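# Move springy plastic panel from rack into metal frame

## Task

Lift the flexible plastic panel out of its rack and install it in the metal frame. It counts as done only when both ends of the panel are fully seated in the grooves of the frame's posts, its bottom edge rests on the sill along its whole length, and it stays upright with nothing holding it.

## Robot and tools

Robot: two UR7e-type arms, left_arm and right_arm, each with a 140 mm two-finger gripper whose fingers can fold at a hinge. Grip near the fingertip quarter of the pads for a true squeeze. Closer to the palm the fingers wrap and pull a part inward: narrow parts may slip, wide ones may be crushed harder than asked. A fingertip pushed into a surface folds easily, so a descent can pass a surface almost unnoticed.

Frames: the scene frame has its origin at table height midway between the nominal bases, +z up, +x out over the table, left_arm on +y. Each arm's hand pose, velocities and wrist-camera pose are reported in that arm's own base frame. Calibrated bases: left_arm at (-0.059, +0.450, +0.027) m, quat_wxyz (+1.000, 0, 0, +0.030); right_arm at (+0.051, -0.519, +0.027) m, quat_wxyz (+1.000, 0, 0, -0.011). Fixed cameras and the table use the scene frame. The gripper's fingers point along its +z axis and open along its y axis. end_effector_position is the point between closed pads; fingertips extend about 33 mm past it at gaps up to 40 mm, and 9 mm when wide open.

Row layout (used by execute_actions and move): one flat list of 18 numbers, each in [-1, 1], covering both arms. First left_arm: 6 joint offsets, then gripper position, force_limit, speed; then the same 9 for right_arm. Joint order inside each block: shoulder pan, wrist 2, wrist 1, shoulder lift, wrist 3, elbow. Joint numbers are offsets, not poses: 1.0 equals 2.222 rad, measured from the arm's Joint targets as they stood when the action (or move) began, not from the previous row. Repeating the same offset in a new action moves further. Joint ranges: elbow -3.142 to 3.142 rad, all others -6.283 to 6.283. Asking a joint more than 0.010 rad beyond its range refuses the action for both arms.

Gripper numbers are absolute commands. position: +1 fully open (140 mm), about -0.8 pads touch, -1 closes until blocked. force_limit: -1 about 14 N, 0 about 40 N, +1 about 58 N per pad on parts under 40 mm; faster closes squeeze harder. speed: -1 about 30 mm/s, 0 about 140, +1 about 250. Both start at +1. To leave a gripper unchanged, resend its last three numbers; 0 is a real command. To grip harder while holding, raise force_limit and nudge position (-1 to -0.98); to soften, open and re-close slowly.

execute_actions(actions, cameras): actions is a list of actions; each action is a table of up to 15 rows, one per 1/30 s step, the last row held for the remaining steps. Empty actions returns state plus images. cameras lists names (cam_head_left, cam_head_right, cam_high, cam_low, cam_left_wrist, cam_right_wrist) or ["all"]; an unknown name invalidates the call.

move(target, speed, blend, stop_force, zero, blocking, cameras): target is one 18-number row or up to 15 rows; every row's offsets count from the same starting Joint targets. All joints travel together along joint-space paths (gripper paths curve), without avoiding obstacles. speed in rad/s for the joint with farthest to go, 0.01 to 3.14, default 0.5, one value or one per target. blend in rad rounds corners between targets. stop_force in N (3 to 120, both arms) ends an arm's path when its wrist sensor feels that much push against its motion; use it with low speed for touching, omit it when moving off a contact. zero (default true) re-zeroes before the move. blocking=false returns after 0.5 s and cannot be combined with stop_force. Result adds a move: line, e.g. done, off_target, moving, held, fault.

wait(seconds 0 to 10), stop() to brake a running move, zoom_image(camera, region [x0,y0,x1,y1] pixels, at most 504 each side), zero_wrist_force(arm), read_manual(section), finished_scene(scene number) which is final.

Results: Joint positions, velocities, torques and Joint targets per arm in the joint order above (rad, rad/s); Joint targets are the base for your next offsets. object_status: 0 moving, 1 blocked while opening, 2 blocked while closing (check for 2 after a grip), 3 reached target or pads met. position_measured is in counts: 3 open, ~75 is 100 mm, 139 is 60 mm, 200 is 20 mm, 230 pads meet. Wrist force/torque are in the end effector axes. Lines like joint sent to its limit, joint command not followed (clearance check between arms), MOTOR HOT and fault messages flag trouble.

Avoid: dropping the panel or releasing it while it moves; anything leaving the table; hitting the frame, rack or table hard; arms or grippers pressing on each other. Contact torque at a joint limit (141 N m large joints, 26.3 N m wrists) or about 150 N external force stops that arm for 10 s. Arms are stiff: aiming even slightly past a firm contact can fault. Long holding or stretching heats motors; at 85 °C the arm brakes for 30 to 60 s. Large twisting or leverage on a gripper lowers quality; prefer smooth, economical motion.

Each tool is called after "Request:" by a JSON object that holds its "api" and its "payload", one argument or row to a line.

## Session

Request:
{"api": "execute_actions", "payload": {
  "actions": []
}}

Scene clock: 0.00 s.
left_arm: end_effector_position=(+0.3227, -0.0367, +0.1395) position_measured=3 object_status=3 end_effector_quat_wxyz=(-0.049, +0.909, -0.394, +0.124) | right_arm: end_effector_position=(+1.0232, +0.3931, +0.3299) position_measured=3 object_status=3 end_effector_quat_wxyz=(-0.281, +0.783, -0.059, +0.552)
Joint names: [shoulder pan, wrist 2, wrist 1, shoulder lift, wrist 3, elbow]
Joint positions: left_arm=[-0.721 -1.403 -1.938 -2.296 3.256 2.454] | right_arm=[0.187 -1.368 -3.062 -0.507 3.638 0.668]
Joint velocities: within noise
Joint torques (N m): no reading
Wrist force (N): no reading
Wrist torque (N m): no reading
Wrist force, peak (N): no reading
Joint targets: left_arm=[-0.721 -1.403 -1.938 -2.296 3.256 2.454] | right_arm=[0.187 -1.368 -3.062 -0.507 3.638 0.668]
Tool commands: left_gripper/position=+1.0 left_gripper/force_limit=+1.0 left_gripper/speed=+1.0 right_gripper/position=+1.0 right_gripper/force_limit=+1.0 right_gripper/speed=+1.0

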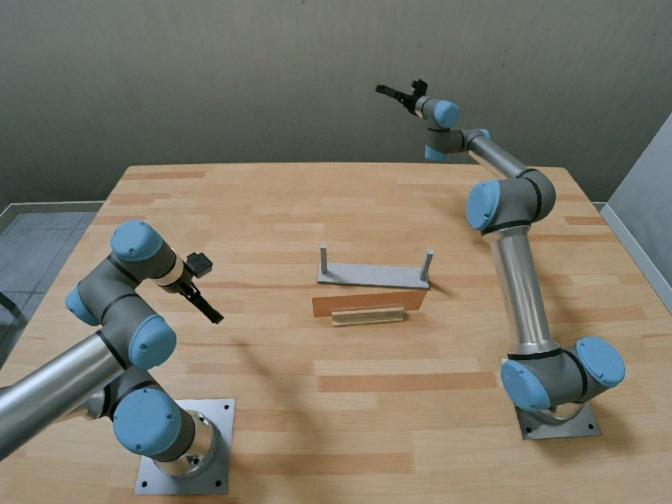

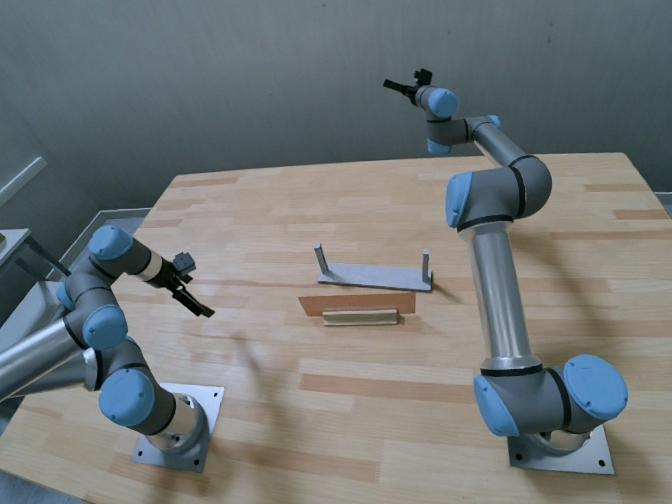

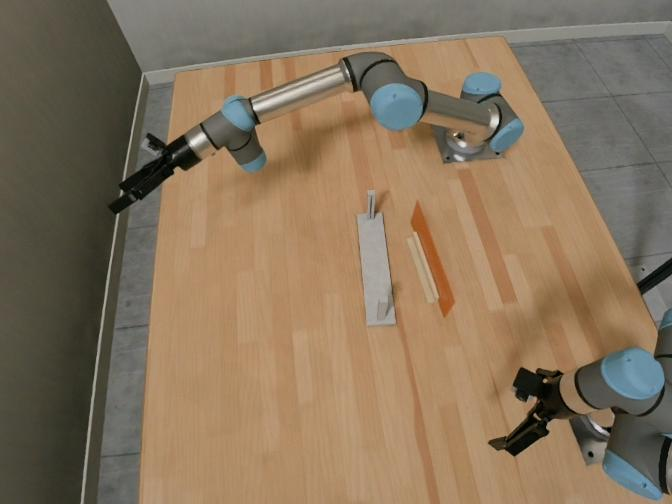

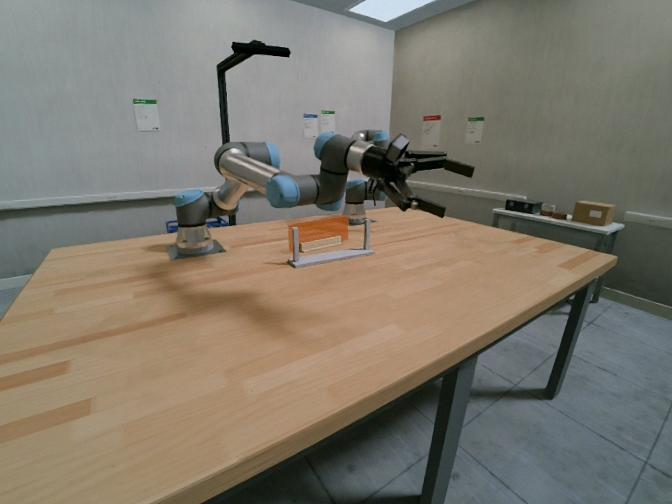

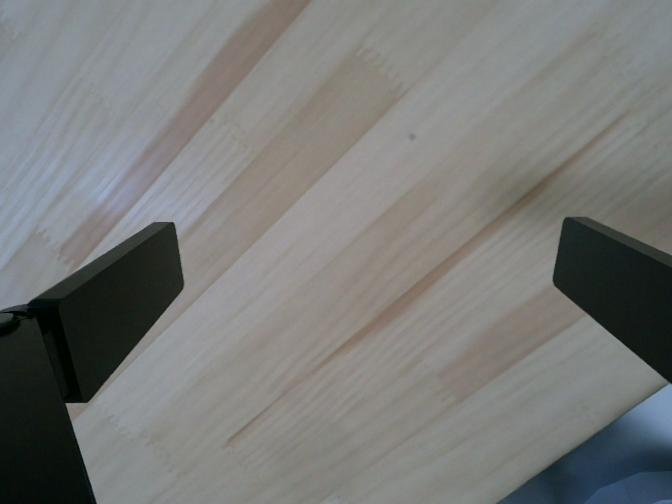

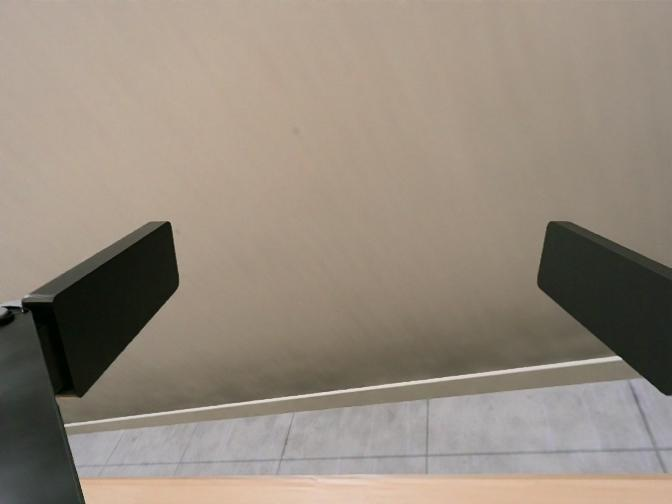

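Request:
{"api": "zoom_image", "payload": {
  "camera": "cam_high",
  "region": [340, 180, 470, 335]
}}

Request:
{"api": "zoom_image", "payload": {
  "camera": "cam_head_left",
  "region": [300, 230, 440, 335]
}}

Request:
{"api": "zoom_image", "payload": {
  "camera": "cam_low",
  "region": [270, 190, 390, 280]
}}

Scaled by 3.252 from the camera's 672x504 image, which has a finer 960x720 frame.

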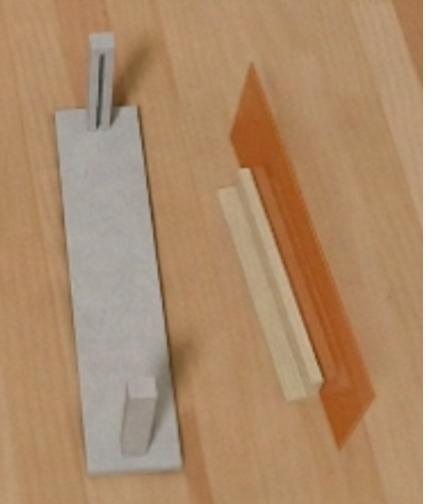

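Scaled by 3.600 from the camera's 672x504 image, which has a finer 960x720 frame.

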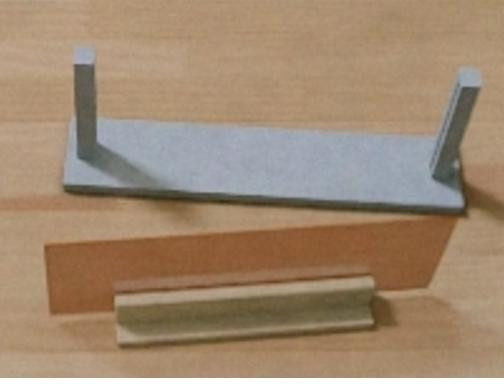

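Scaled by 4.200 from the camera's 672x504 image, which has a finer 960x720 frame.

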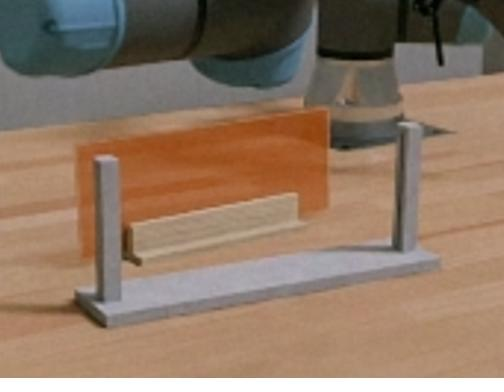

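Request:
{"api": "move", "payload": {
  "target": [-0.157406, -0.075516, 0.127031, 0.315436, 0.162294, -0.348316, 1.0, 1.0, 1.0, 0.239492, -0.091267, 0.633220, -0.498759, -0.654840, 0.464190, 1.0, 1.0, 1.0],
  "speed": 1.0,
  "cameras": ["cam_left_wrist", "cam_right_wrist", "cam_high"]
}}

Scene clock: 52.93 s.
left_arm: end_effector_position=(+0.3474, -0.3572, +0.2430) position_measured=3 object_status=3 end_effector_quat_wxyz=(+0.000, +0.716, -0.698, +0.000) | right_arm: end_effector_position=(+0.2672, +0.4111, +0.2429) position_measured=3 object_status=3 end_effector_quat_wxyz=(+0.000, +0.668, +0.744, +0.000)
Joint names: [shoulder pan, wrist 2, wrist 1, shoulder lift, wrist 3, elbow]
Joint positions: left_arm=[-1.07 -1.57 -1.656 -1.595 3.616 1.68] | right_arm=[0.719 -1.571 -1.655 -1.615 2.183 1.699]
Joint torques (N m): left_arm=[-7.94 -1.65 -1.44 -13.64 1.12 -37.81] | right_arm=[12.43 -2.11 -1.8 -30.12 -2.33 -14.33]
Wrist force (N): left_arm=[-0.9 0.5 -0.6] | right_arm=[3.2 -0.7 1.9]
Wrist torque (N m): left_arm=[0.16 0.11 -0.07] | right_arm=[0.08 -0.68 -0.26]
Wrist force, peak (N): left_arm=[-1.7 -0.2 0.5] | right_arm=[1.8 -4.2 2.1]
Joint targets: left_arm=[-1.070 -1.571 -1.656 -1.595 3.616 1.680] | right_arm=[0.719 -1.571 -1.655 -1.615 2.183 1.699]
move: done
Images, in order (width x height): cam_high 672x504, cam_left_wrist 672x504, cam_right_wrist 672x504.

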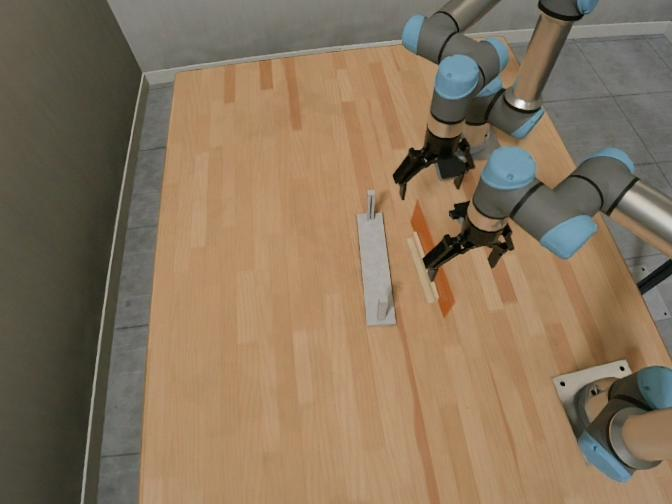

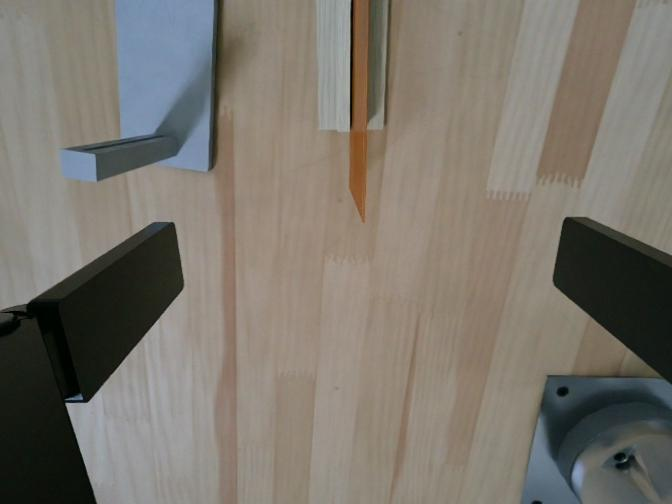

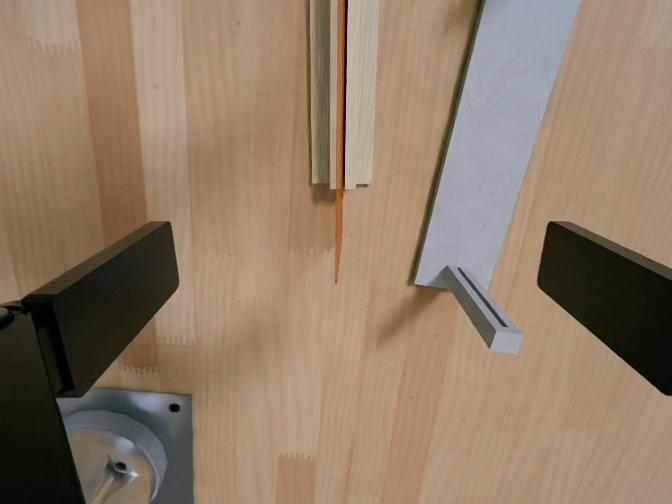

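Request:
{"api": "zoom_image", "payload": {
  "camera": "cam_left_wrist",
  "region": [300, 0, 420, 240]
}}

Request:
{"api": "zoom_image", "payload": {
  "camera": "cam_right_wrist",
  "region": [280, 0, 400, 300]
}}

Request:
{"api": "zoom_image", "payload": {
  "camera": "cam_left_wrist",
  "region": [40, 110, 220, 200]
}}

Request:
{"api": "zoom_image", "payload": {
  "camera": "cam_right_wrist",
  "region": [400, 250, 540, 370]
}}

Scaled by 2.100 from the camera's 672x504 image, which has a finer 960x720 frame.

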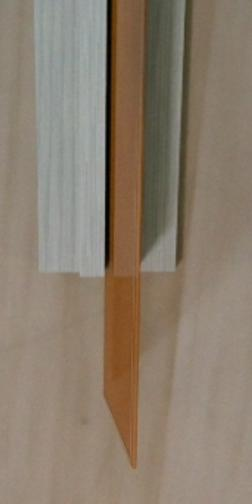

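Scaled by 1.680 from the camera's 672x504 image, which has a finer 960x720 frame.

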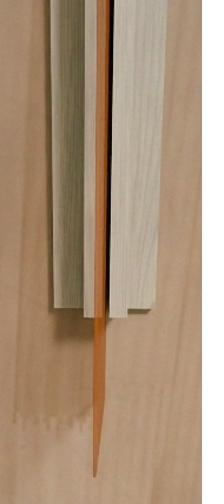

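Scaled by 2.800 from the camera's 672x504 image, which has a finer 960x720 frame.

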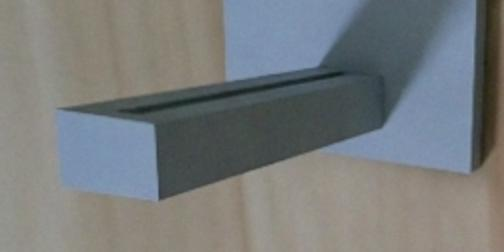

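Scaled by 3.600 from the camera's 672x504 image, which has a finer 960x720 frame.

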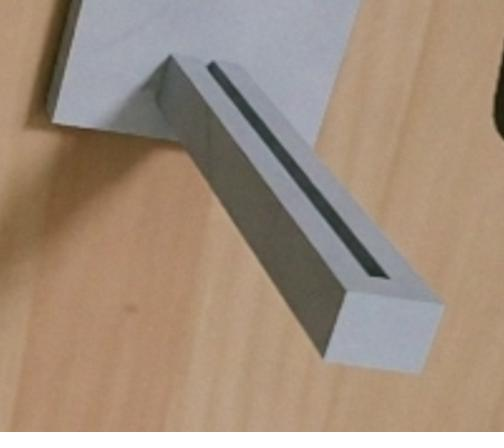

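Request:
{"api": "move", "payload": {
  "target": [0.086895, 0, -0.015770, 0.176551, 0.157552, -0.160781, -0.32, 1.0, 0.0, -0.109992, 0, -0.042257, 0.055542, -0.039334, -0.013285, -0.32, 1.0, 0.0],
  "speed": 0.6,
  "cameras": ["cam_left_wrist", "cam_right_wrist"]
}}

Request:
{"api": "zoom_image", "payload": {
  "camera": "cam_left_wrist",
  "region": [290, 140, 430, 300]
}}

Request:
{"api": "zoom_image", "payload": {
  "camera": "cam_right_wrist",
  "region": [280, 140, 420, 300]
}}

Scene clock: 136.73 s.
left_arm: end_effector_position=(+0.5128, -0.4084, +0.2011) position_measured=169 object_status=3 end_effector_quat_wxyz=(+0.000, -0.659, +0.752, +0.000) | right_arm: end_effector_position=(+0.4007, +0.3560, +0.2055) position_measured=169 object_status=3 end_effector_quat_wxyz=(+0.000, +0.725, +0.689, +0.000)
Joint names: [shoulder pan, wrist 2, wrist 1, shoulder lift, wrist 3, elbow]
Joint positions: left_arm=[-0.878 -1.571 -1.691 -1.203 3.966 1.323] | right_arm=[0.475 -1.571 -1.749 -1.492 2.096 1.67]
Joint torques (N m): left_arm=[11.01 0.56 -3.95 -33.32 1.26 -36.86] | right_arm=[-11.48 -1.32 -5.07 -20.8 -2.03 -38.97]
Wrist force (N): left_arm=[-0.8 0.4 -0.7] | right_arm=[3.1 -1.1 1.8]
Wrist torque (N m): left_arm=[0.09 0.08 -0.09] | right_arm=[0.02 -0.69 -0.24]
Wrist force, peak (N): left_arm=[-1.9 2.1 -0.6] | right_arm=[4.1 -2.1 1.5]
Joint targets: left_arm=[-0.877 -1.571 -1.691 -1.203 3.966 1.323] | right_arm=[0.475 -1.571 -1.749 -1.492 2.096 1.670]
move: done
Images, in order (width x height): cam_left_wrist 672x504, cam_right_wrist 672x504.

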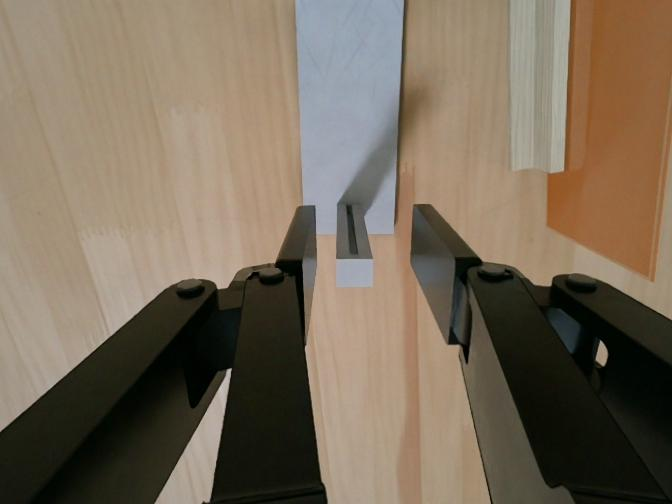

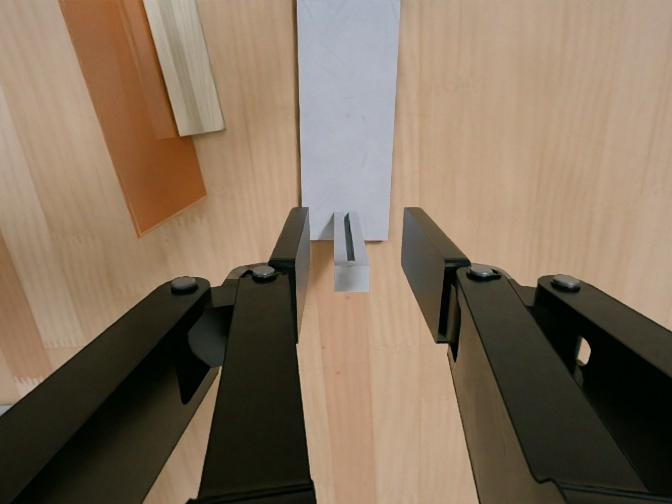

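Scaled by 3.150 from the camera's 672x504 image, which has a finer 960x720 frame.

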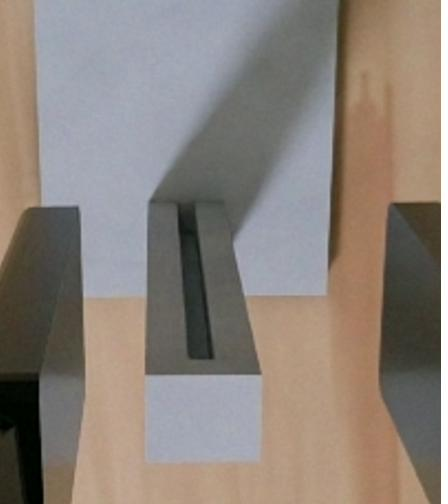

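Scaled by 3.150 from the camera's 672x504 image, which has a finer 960x720 frame.

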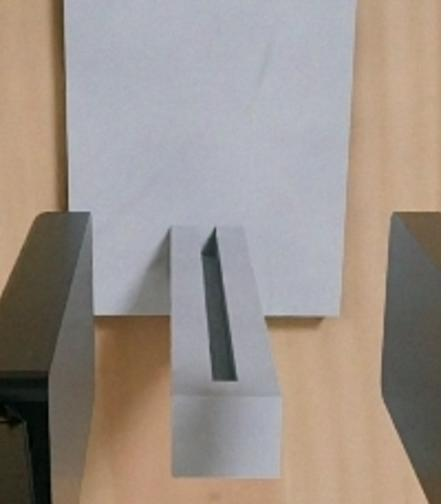

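Request:
{"api": "move", "payload": {
  "target": [
    [-0.097479, 0, -0.065929, -0.154926, -0.163635, 0.220855, -0.32, 1.0, 0.0, 0.085085, 0, -0.037912, -0.075703, 0.018928, 0.113615, -0.32, 1.0, 0.0],
    [-0.097479, 0, -0.129418, -0.135547, -0.163635, 0.264965, -0.32, 1.0, 0.0, 0.085085, 0, -0.101378, -0.056539, 0.018928, 0.157917, -0.32, 1.0, 0.0]
  ],
  "speed": [0.7, 0.3],
  "blend": [0.05, 0],
  "cameras": ["cam_left_wrist", "cam_right_wrist"]
}}

Request:
{"api": "zoom_image", "payload": {
  "camera": "cam_left_wrist",
  "region": [270, 180, 460, 400]
}}

Request:
{"api": "zoom_image", "payload": {
  "camera": "cam_right_wrist",
  "region": [260, 180, 450, 400]
}}

Scene clock: 193.80 s.
left_arm: end_effector_position=(+0.3426, -0.3725, +0.1202) position_measured=169 object_status=3 end_effector_quat_wxyz=(+0.000, +0.713, -0.702, +0.000) | right_arm: end_effector_position=(+0.2648, +0.3764, +0.1220) position_measured=169 object_status=3 end_effector_quat_wxyz=(+0.000, +0.672, +0.741, +0.000)
Joint names: [shoulder pan, wrist 2, wrist 1, shoulder lift, wrist 3, elbow]
Joint positions: left_arm=[-1.094 -1.571 -1.978 -1.504 3.603 1.911] | right_arm=[0.664 -1.571 -1.974 -1.617 2.138 2.021]
Joint torques (N m): left_arm=[-6.65 0.75 -3.85 -17.36 -1.41 -11.25] | right_arm=[12.53 1.9 -4.73 -15.82 1.98 -9.5]
Wrist force (N): left_arm=[-0.5 0.8 -0.3] | right_arm=[3.5 -0.8 2.1]
Wrist torque (N m): left_arm=[0.22 0.06 0.06] | right_arm=[0.10 -0.78 -0.39]
Wrist force, peak (N): left_arm=[-1.0 2.4 -0.7] | right_arm=[3.6 -1.0 2.7]
Joint targets: left_arm=[-1.094 -1.571 -1.979 -1.504 3.603 1.912] | right_arm=[0.664 -1.571 -1.974 -1.617 2.138 2.021]
move: done
Images, in order (width x height): cam_left_wrist 672x504, cam_right_wrist 672x504.

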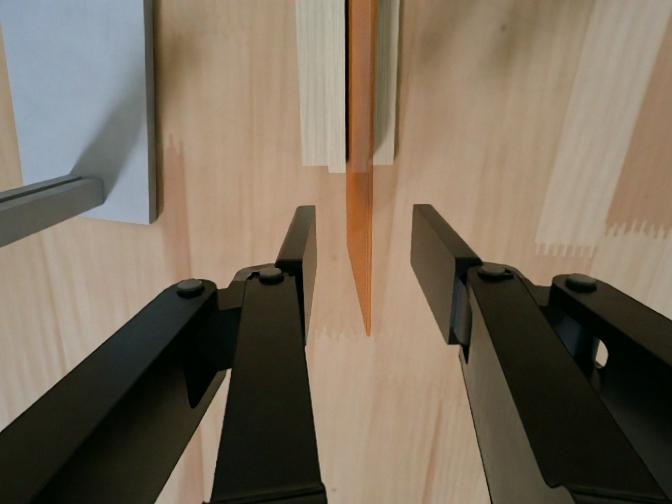

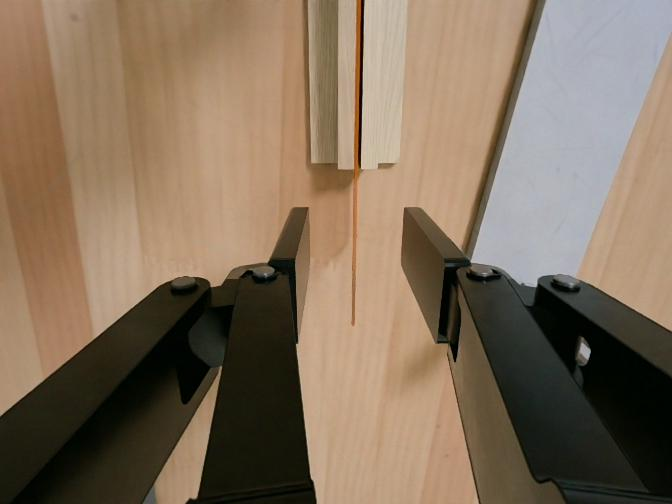

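Scaled by 2.291 from the camera's 672x504 image, which has a finer 960x720 frame.

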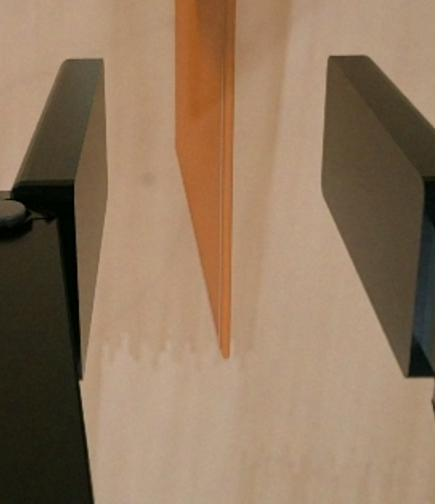

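Scaled by 2.291 from the camera's 672x504 image, which has a finer 960x720 frame.

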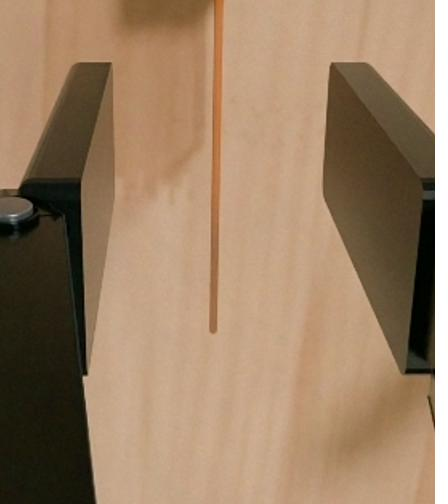

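Request:
{"api": "move", "payload": {
  "target": [
    [-0.000634, 0, -0.0000485, -0.000615, -0.000634, 0.000664, -0.32, 1.0, 0.0, 0.000795, 0, -0.002498, 0.0000515, 0.000795, 0.002447, -0.32, 1.0, 0.0],
    [-0.000634, 0, -0.0000485, -0.000615, -0.000634, 0.000664, -1.0, 1.0, -1.0, 0.000795, 0, -0.002498, 0.0000515, 0.000795, 0.002447, -1.0, 1.0, -1.0]
  ],
  "speed": 0.1,
  "cameras": ["cam_left_wrist", "cam_right_wrist", "cam_head_left"]
}}

Scene clock: 222.97 s.
left_arm: end_effector_position=(+0.3418, -0.3724, +0.1200) position_measured=232 object_status=0 end_effector_quat_wxyz=(+0.000, +0.713, -0.702, +0.000) | right_arm: end_effector_position=(+0.2635, +0.3764, +0.1199) position_measured=232 object_status=0 end_effector_quat_wxyz=(+0.000, +0.672, +0.741, +0.000)
Joint names: [shoulder pan, wrist 2, wrist 1, shoulder lift, wrist 3, elbow]
Joint positions: left_arm=[-1.095 -1.571 -1.979 -1.506 3.601 1.913] | right_arm=[0.666 -1.571 -1.979 -1.617 2.139 2.026]
Joint torques (N m): left_arm=[-7.35 0.58 -3.34 -40.7 -1.32 -10.17] | right_arm=[12.15 1.77 -3.19 -15.33 1.87 -10.96]
Wrist force (N): left_arm=[-1.4 0.8 -1.9] | right_arm=[2.7 -0.8 0.6]
Wrist torque (N m): left_arm=[0.23 0.09 0.07] | right_arm=[0.06 -0.77 -0.38]
Wrist force, peak (N): left_arm=[-1.5 0.8 -2.5] | right_arm=[3.7 -1.0 2.1]
Joint targets: left_arm=[-1.095 -1.571 -1.979 -1.506 3.601 1.913] | right_arm=[0.666 -1.571 -1.979 -1.617 2.139 2.026]
move: done
Images, in order (width x height): cam_head_left 672x504, cam_left_wrist 672x504, cam_right_wrist 672x504.

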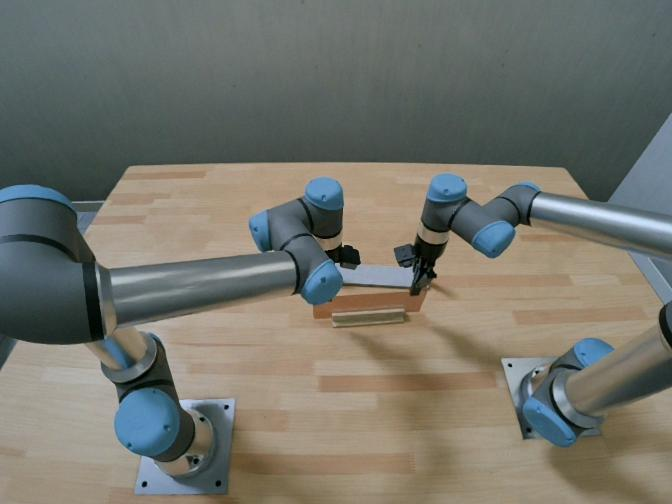

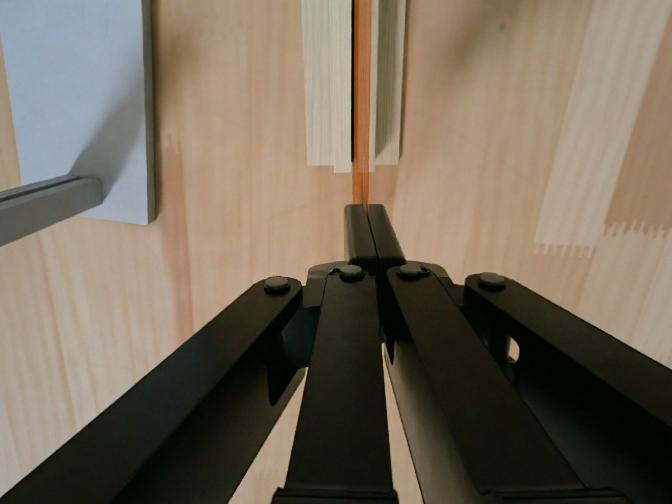

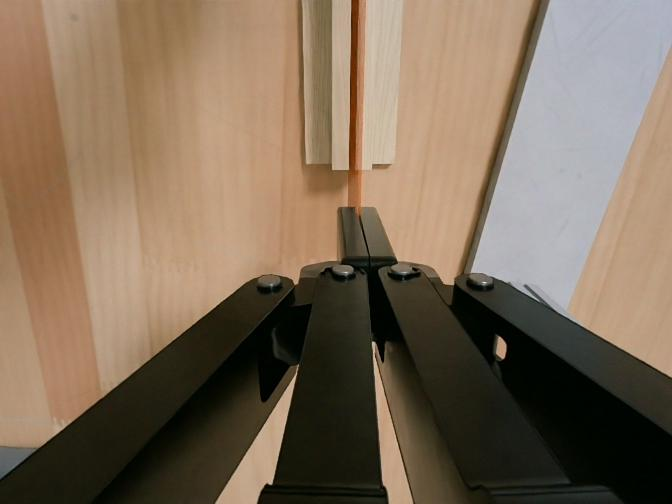

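Request:
{"api": "move", "payload": {
  "target": [0, 0, 0.048098, -0.015407, 0, -0.032691, -1.0, 1.0, -1.0, 0, 0, 0.050144, -0.016043, 0, -0.034101, -1.0, 1.0, -1.0],
  "speed": 0.12,
  "cameras": ["cam_low", "cam_head_left"]
}}

Request:
{"api": "zoom_image", "payload": {
  "camera": "cam_low",
  "region": [270, 190, 390, 280]
}}

Scene clock: 270.40 s.
left_arm: end_effector_position=(+0.3418, -0.3724, +0.1599) position_measured=232 object_status=3 end_effector_quat_wxyz=(+0.000, +0.713, -0.702, +0.000) | right_arm: end_effector_position=(+0.2635, +0.3764, +0.1597) position_measured=232 object_status=3 end_effector_quat_wxyz=(+0.000, +0.672, +0.741, +0.000)
Joint names: [shoulder pan, wrist 2, wrist 1, shoulder lift, wrist 3, elbow]
Joint positions: left_arm=[-1.095 -1.571 -1.872 -1.54 3.601 1.841] | right_arm=[0.666 -1.571 -1.868 -1.653 2.139 1.951]
Joint torques (N m): left_arm=[-6.02 0.42 -1.51 -40.72 -1.11 -37.92] | right_arm=[11.64 1.68 -1.86 -26.88 1.21 -37.82]
Wrist force (N): left_arm=[-0.8 0.9 0.1] | right_arm=[3.2 -0.6 2.2]
Wrist torque (N m): left_arm=[0.20 0.05 0.09] | right_arm=[0.13 -0.78 -0.40]
Wrist force, peak (N): left_arm=[-4.7 0.7 -0.2] | right_arm=[4.2 -0.8 2.7]
Joint targets: left_arm=[-1.095 -1.571 -1.872 -1.540 3.601 1.841] | right_arm=[0.666 -1.571 -1.868 -1.653 2.139 1.951]
move: done
Images, in order (width x height): cam_head_left 672x504, cam_low 672x504.

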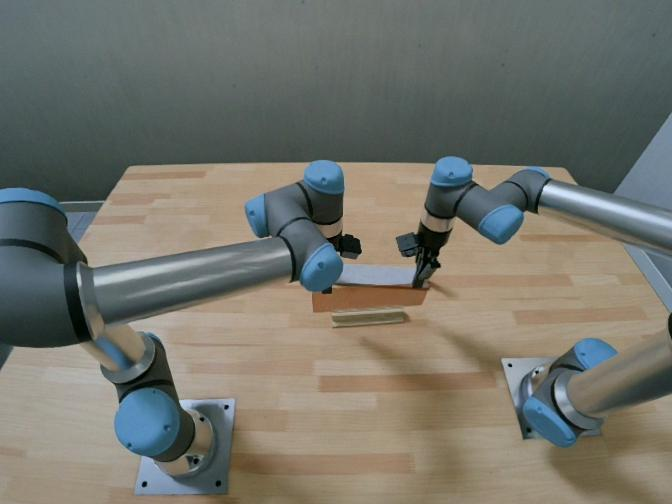

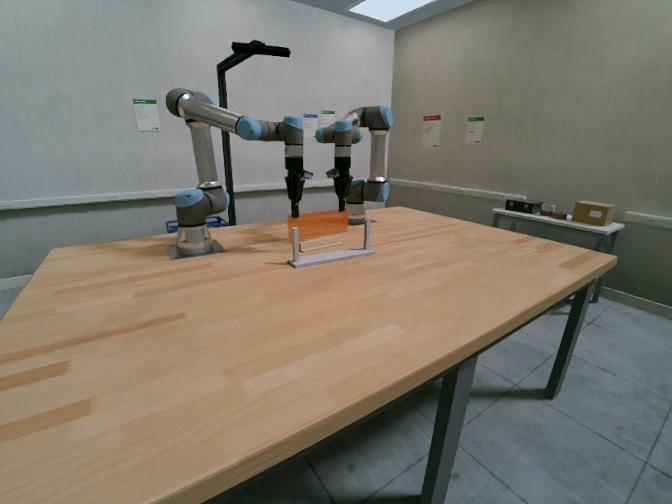

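Scaled by 4.200 from the camera's 672x504 image, which has a finer 960x720 frame.

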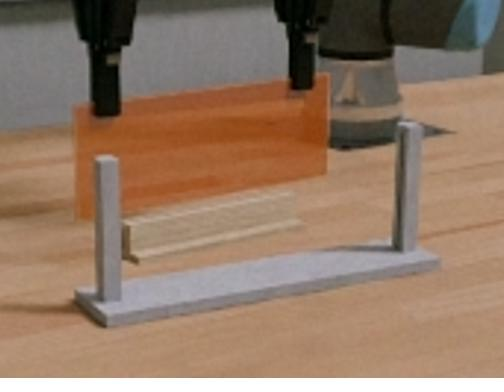

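Request:
{"api": "move", "payload": {
  "target": [
    [0.014945, 0, 0.001384, 0.021924, 0.100229, -0.023307, -1.0, 1.0, -1.0, -0.012434, 0, -0.000477, 0.005528, -0.062164, -0.005052, -1.0, 1.0, -1.0],
    [0.028203, 0, 0.004075, 0.044569, 0.198770, -0.048644, -1.0, 1.0, -1.0, -0.023649, 0, -0.000962, 0.012400, -0.123110, -0.011438, -1.0, 1.0, -1.0],
    [0.050669, 0, 0.014110, 0.093147, 0.391803, -0.107257, -1.0, 1.0, -1.0, -0.043468, 0, -0.001646, 0.029028, -0.242387, -0.027382, -1.0, 1.0, -1.0]
  ],
  "speed": 0.35,
  "blend": [0.03, 0.03, 0],
  "cameras": ["cam_low", "cam_head_left", "cam_high", "cam_left_wrist", "cam_right_wrist"]
}}

Scene clock: 278.27 s.
left_arm: end_effector_position=(+0.4316, -0.4069, +0.1600) position_measured=232 object_status=3 end_effector_quat_wxyz=(+0.000, -0.403, +0.915, +0.000) | right_arm: end_effector_position=(+0.3212, +0.3638, +0.1599) position_measured=232 object_status=3 end_effector_quat_wxyz=(+0.000, +0.493, +0.870, +0.000)
Joint names: [shoulder pan, wrist 2, wrist 1, shoulder lift, wrist 3, elbow]
Joint positions: left_arm=[-0.983 -1.571 -1.841 -1.333 4.472 1.602] | right_arm=[0.569 -1.571 -1.872 -1.588 1.601 1.89]
Joint torques (N m): left_arm=[10.05 0.37 -1.52 -26.03 1.56 -37.35] | right_arm=[-10.71 1.69 -5.07 -17.01 -2.1 -38.57]
Wrist force (N): left_arm=[-0.5 0.3 -0.3] | right_arm=[3.5 -0.8 2.0]
Wrist torque (N m): left_arm=[0.04 -0.07 -0.41] | right_arm=[0.15 -0.84 0.09]
Wrist force, peak (N): left_arm=[-5.7 2.1 0.0] | right_arm=[3.6 -0.6 2.6]
Joint targets: left_arm=[-0.983 -1.571 -1.841 -1.333 4.472 1.602] | right_arm=[0.569 -1.571 -1.872 -1.588 1.601 1.890]
move: done
Images, in order (width x height): cam_head_left 672x504, cam_high 672x504, cam_low 672x504, cam_left_wrist 672x504, cam_right_wrist 672x504.

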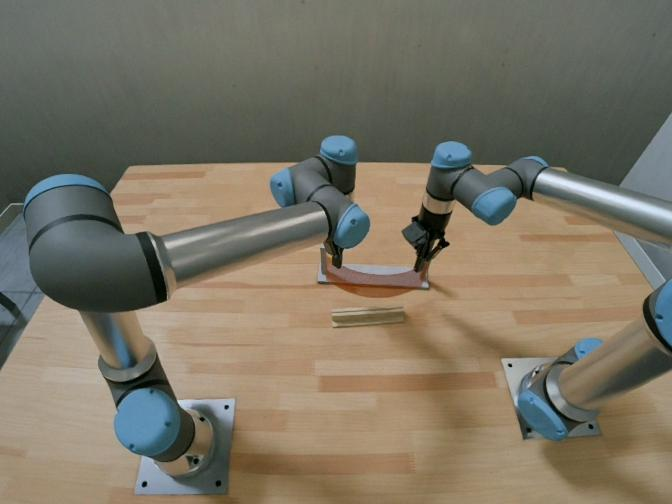

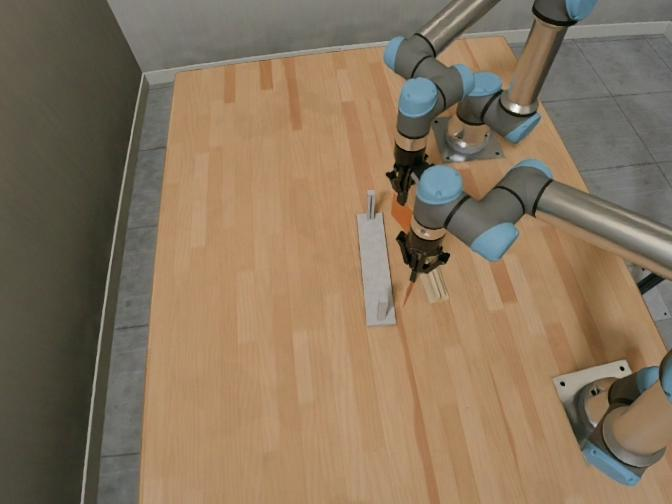

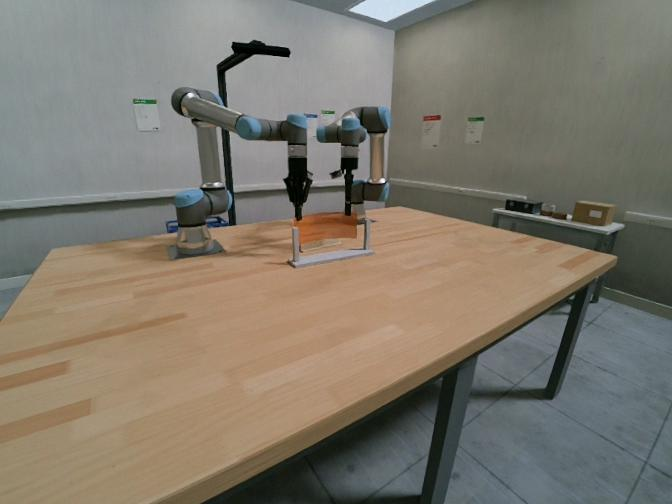

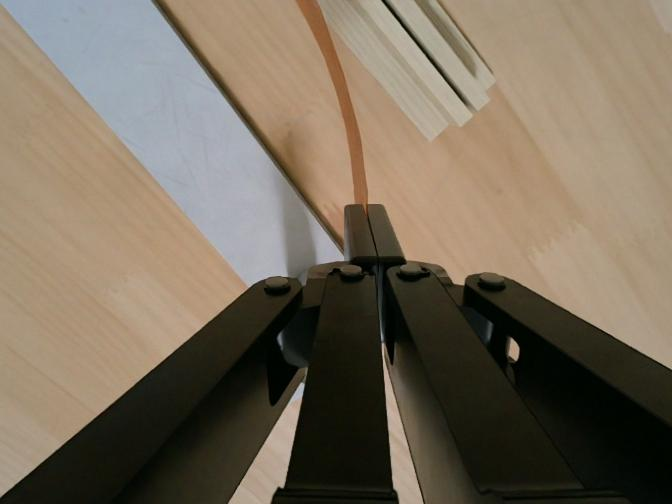

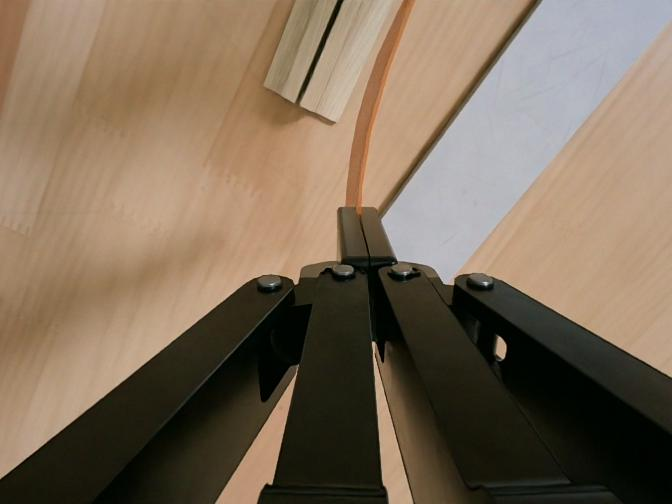

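Request:
{"api": "move", "payload": {
  "target": [0.032257, 0, -0.011860, 0.060219, 0.032257, -0.048359, -1.0, 1.0, -1.0, -0.031140, 0, -0.024376, 0.050173, -0.031140, -0.025797, -1.0, 1.0, -1.0],
  "speed": 0.12,
  "stop_force": 8,
  "cameras": ["cam_low", "cam_high", "cam_head_left"]
}}

Request:
{"api": "zoom_image", "payload": {
  "camera": "cam_low",
  "region": [280, 200, 388, 272]
}}

Request:
{"api": "zoom_image", "payload": {
  "camera": "cam_high",
  "region": [345, 180, 425, 335]
}}

Scene clock: 305.77 s.
left_arm: end_effector_position=(+0.4911, -0.4155, +0.1330) position_measured=232 object_status=3 end_effector_quat_wxyz=(+0.000, -0.402, +0.915, +0.000) | right_arm: end_effector_position=(+0.3812, +0.3601, +0.1380) position_measured=232 object_status=3 end_effector_quat_wxyz=(+0.000, +0.493, +0.870, +0.000)
Joint names: [shoulder pan, wrist 2, wrist 1, shoulder lift, wrist 3, elbow]
Joint positions: left_arm=[-0.911 -1.571 -1.867 -1.199 4.544 1.495] | right_arm=[0.5 -1.571 -1.926 -1.477 1.532 1.832]
Joint torques (N m): left_arm=[10.6 0.26 -3.68 -32 1.58 -35.77] | right_arm=[-10.05 1.66 -5.29 -22.91 -2.31 -38.92]
Wrist force (N): left_arm=[-0.2 0.5 -1.8] | right_arm=[3.5 -0.8 4.2]
Wrist torque (N m): left_arm=[0.11 0.17 -0.40] | right_arm=[0.18 -1.05 0.08]
Wrist force, peak (N): left_arm=[-3.6 1.9 -1.2] | right_arm=[3.7 -0.8 4.3]
Joint targets: left_arm=[-0.911 -1.571 -1.867 -1.199 4.544 1.495] | right_arm=[0.500 -1.571 -1.926 -1.477 1.532 1.832]
move: done
Images, in order (width x height): cam_head_left 672x504, cam_high 672x504, cam_low 672x504.

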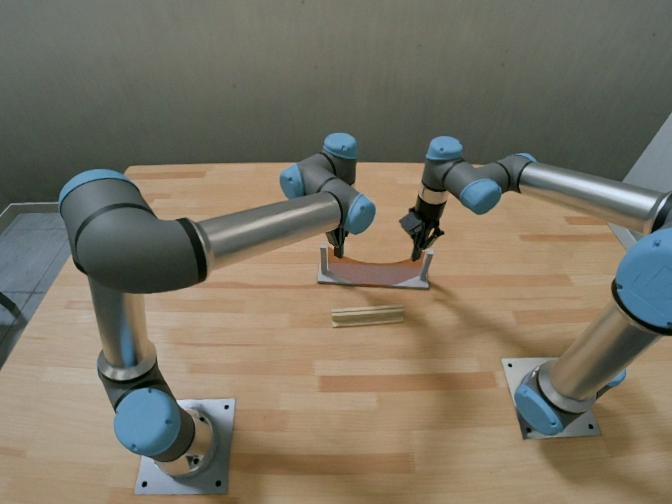

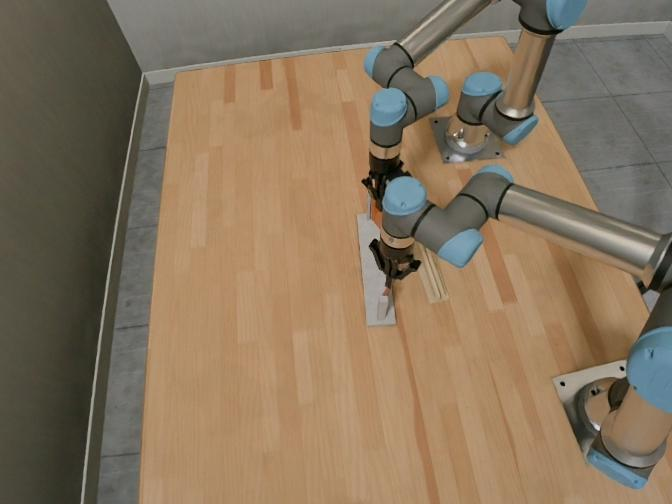

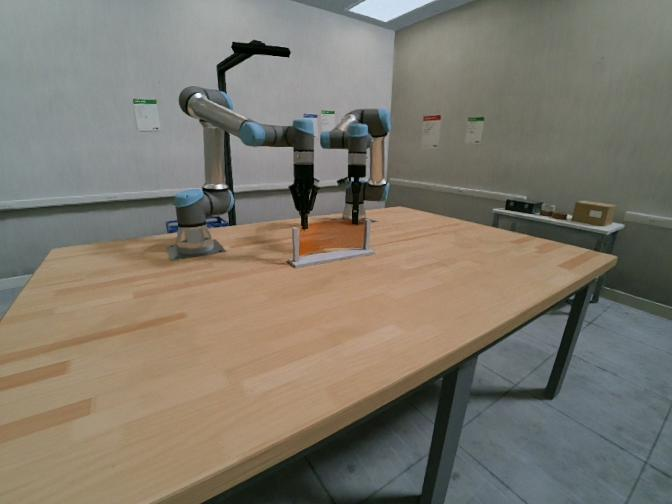

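Scaled by 4.667 from the camera's 672x504 image, which has a finer 960x720 frame.

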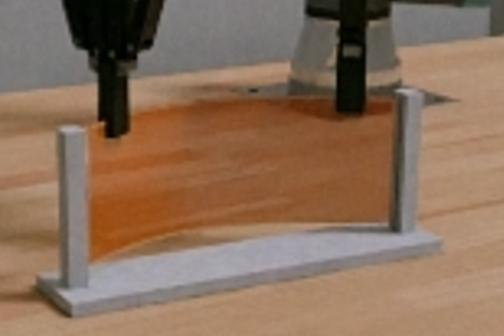

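Scaled by 3.252 from the camera's 672x504 image, which has a finer 960x720 frame.

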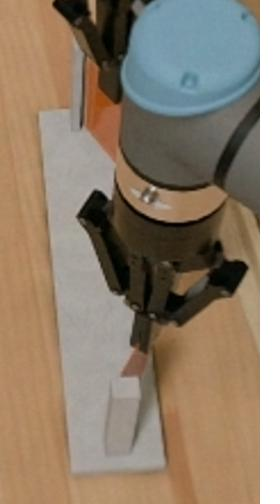

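Request:
{"api": "move", "payload": {
  "target": [0, 0, -0.013937, 0.004025, 0, 0.009913, -1.0, 1.0, -1.0, 0, 0, -0.015376, 0.004962, 0, 0.010414, -1.0, 1.0, -1.0],
  "speed": 0.02,
  "stop_force": 4
}}

Scene clock: 317.87 s.
left_arm: end_effector_position=(+0.4911, -0.4155, +0.1241) position_measured=232 object_status=3 end_effector_quat_wxyz=(+0.000, -0.402, +0.915, +0.000) | right_arm: end_effector_position=(+0.3810, +0.3600, +0.1250) position_measured=232 object_status=3 end_effector_quat_wxyz=(+0.000, +0.493, +0.870, +0.000)
Joint names: [shoulder pan, wrist 2, wrist 1, shoulder lift, wrist 3, elbow]
Joint positions: left_arm=[-0.911 -1.571 -1.888 -1.193 4.544 1.51] | right_arm=[0.5 -1.571 -1.96 -1.466 1.532 1.855]
Joint torques (N m): left_arm=[8.71 0.17 -0.86 -55.18 1.43 -34.35] | right_arm=[-7.77 1.54 -5.15 -21.94 -2.19 -10.86]
Wrist force (N): left_arm=[1.0 0.1 -4.2] | right_arm=[3.0 -1.1 1.6]
Wrist torque (N m): left_arm=[0.16 0.01 -0.40] | right_arm=[0.13 -0.79 0.07]
Wrist force, peak (N): left_arm=[1.3 0.3 -8.5] | right_arm=[3.6 -0.9 4.4]
Joint targets: left_arm=[-0.911 -1.571 -1.888 -1.193 4.544 1.510] | right_arm=[0.500 -1.571 -1.960 -1.466 1.532 1.855]
move: contact (left_arm)

Request:
{"api": "move", "payload": {
  "target": [0.002790, 0, 0.001967, 0.001799, -0.042215, -0.003766, -1.0, 1.0, -1.0, -0.003306, 0, 0.002475, -0.000029, 0.041698, -0.002446, -1.0, 1.0, -1.0],
  "speed": 0.05,
  "stop_force": 6
}}

Scene clock: 335.77 s.
left_arm: end_effector_position=(+0.4950, -0.4141, +0.1251) position_measured=232 object_status=3 end_effector_quat_wxyz=(+0.000, -0.448, +0.894, +0.000) | right_arm: end_effector_position=(+0.3843, +0.3575, +0.1270) position_measured=232 object_status=3 end_effector_quat_wxyz=(+0.000, +0.536, +0.844, +0.000)
Joint names: [shoulder pan, wrist 2, wrist 1, shoulder lift, wrist 3, elbow]
Joint positions: left_arm=[-0.905 -1.571 -1.884 -1.189 4.45 1.502] | right_arm=[0.492 -1.571 -1.955 -1.466 1.624 1.85]
Joint torques (N m): left_arm=[9.78 0.17 -1.57 -32.58 -1.07 -36.39] | right_arm=[-10.54 1.55 -1.91 -33.73 1.78 -38.34]
Wrist force (N): left_arm=[-1.5 0.8 -1.0] | right_arm=[2.8 -1.3 3.0]
Wrist torque (N m): left_arm=[0.09 0.12 -0.23] | right_arm=[0.12 -0.94 -0.13]
Wrist force, peak (N): left_arm=[0.7 -0.1 -5.3] | right_arm=[3.5 -1.2 2.7]
Joint targets: left_arm=[-0.905 -1.571 -1.884 -1.189 4.450 1.502] | right_arm=[0.492 -1.571 -1.955 -1.466 1.624 1.850]
move: done


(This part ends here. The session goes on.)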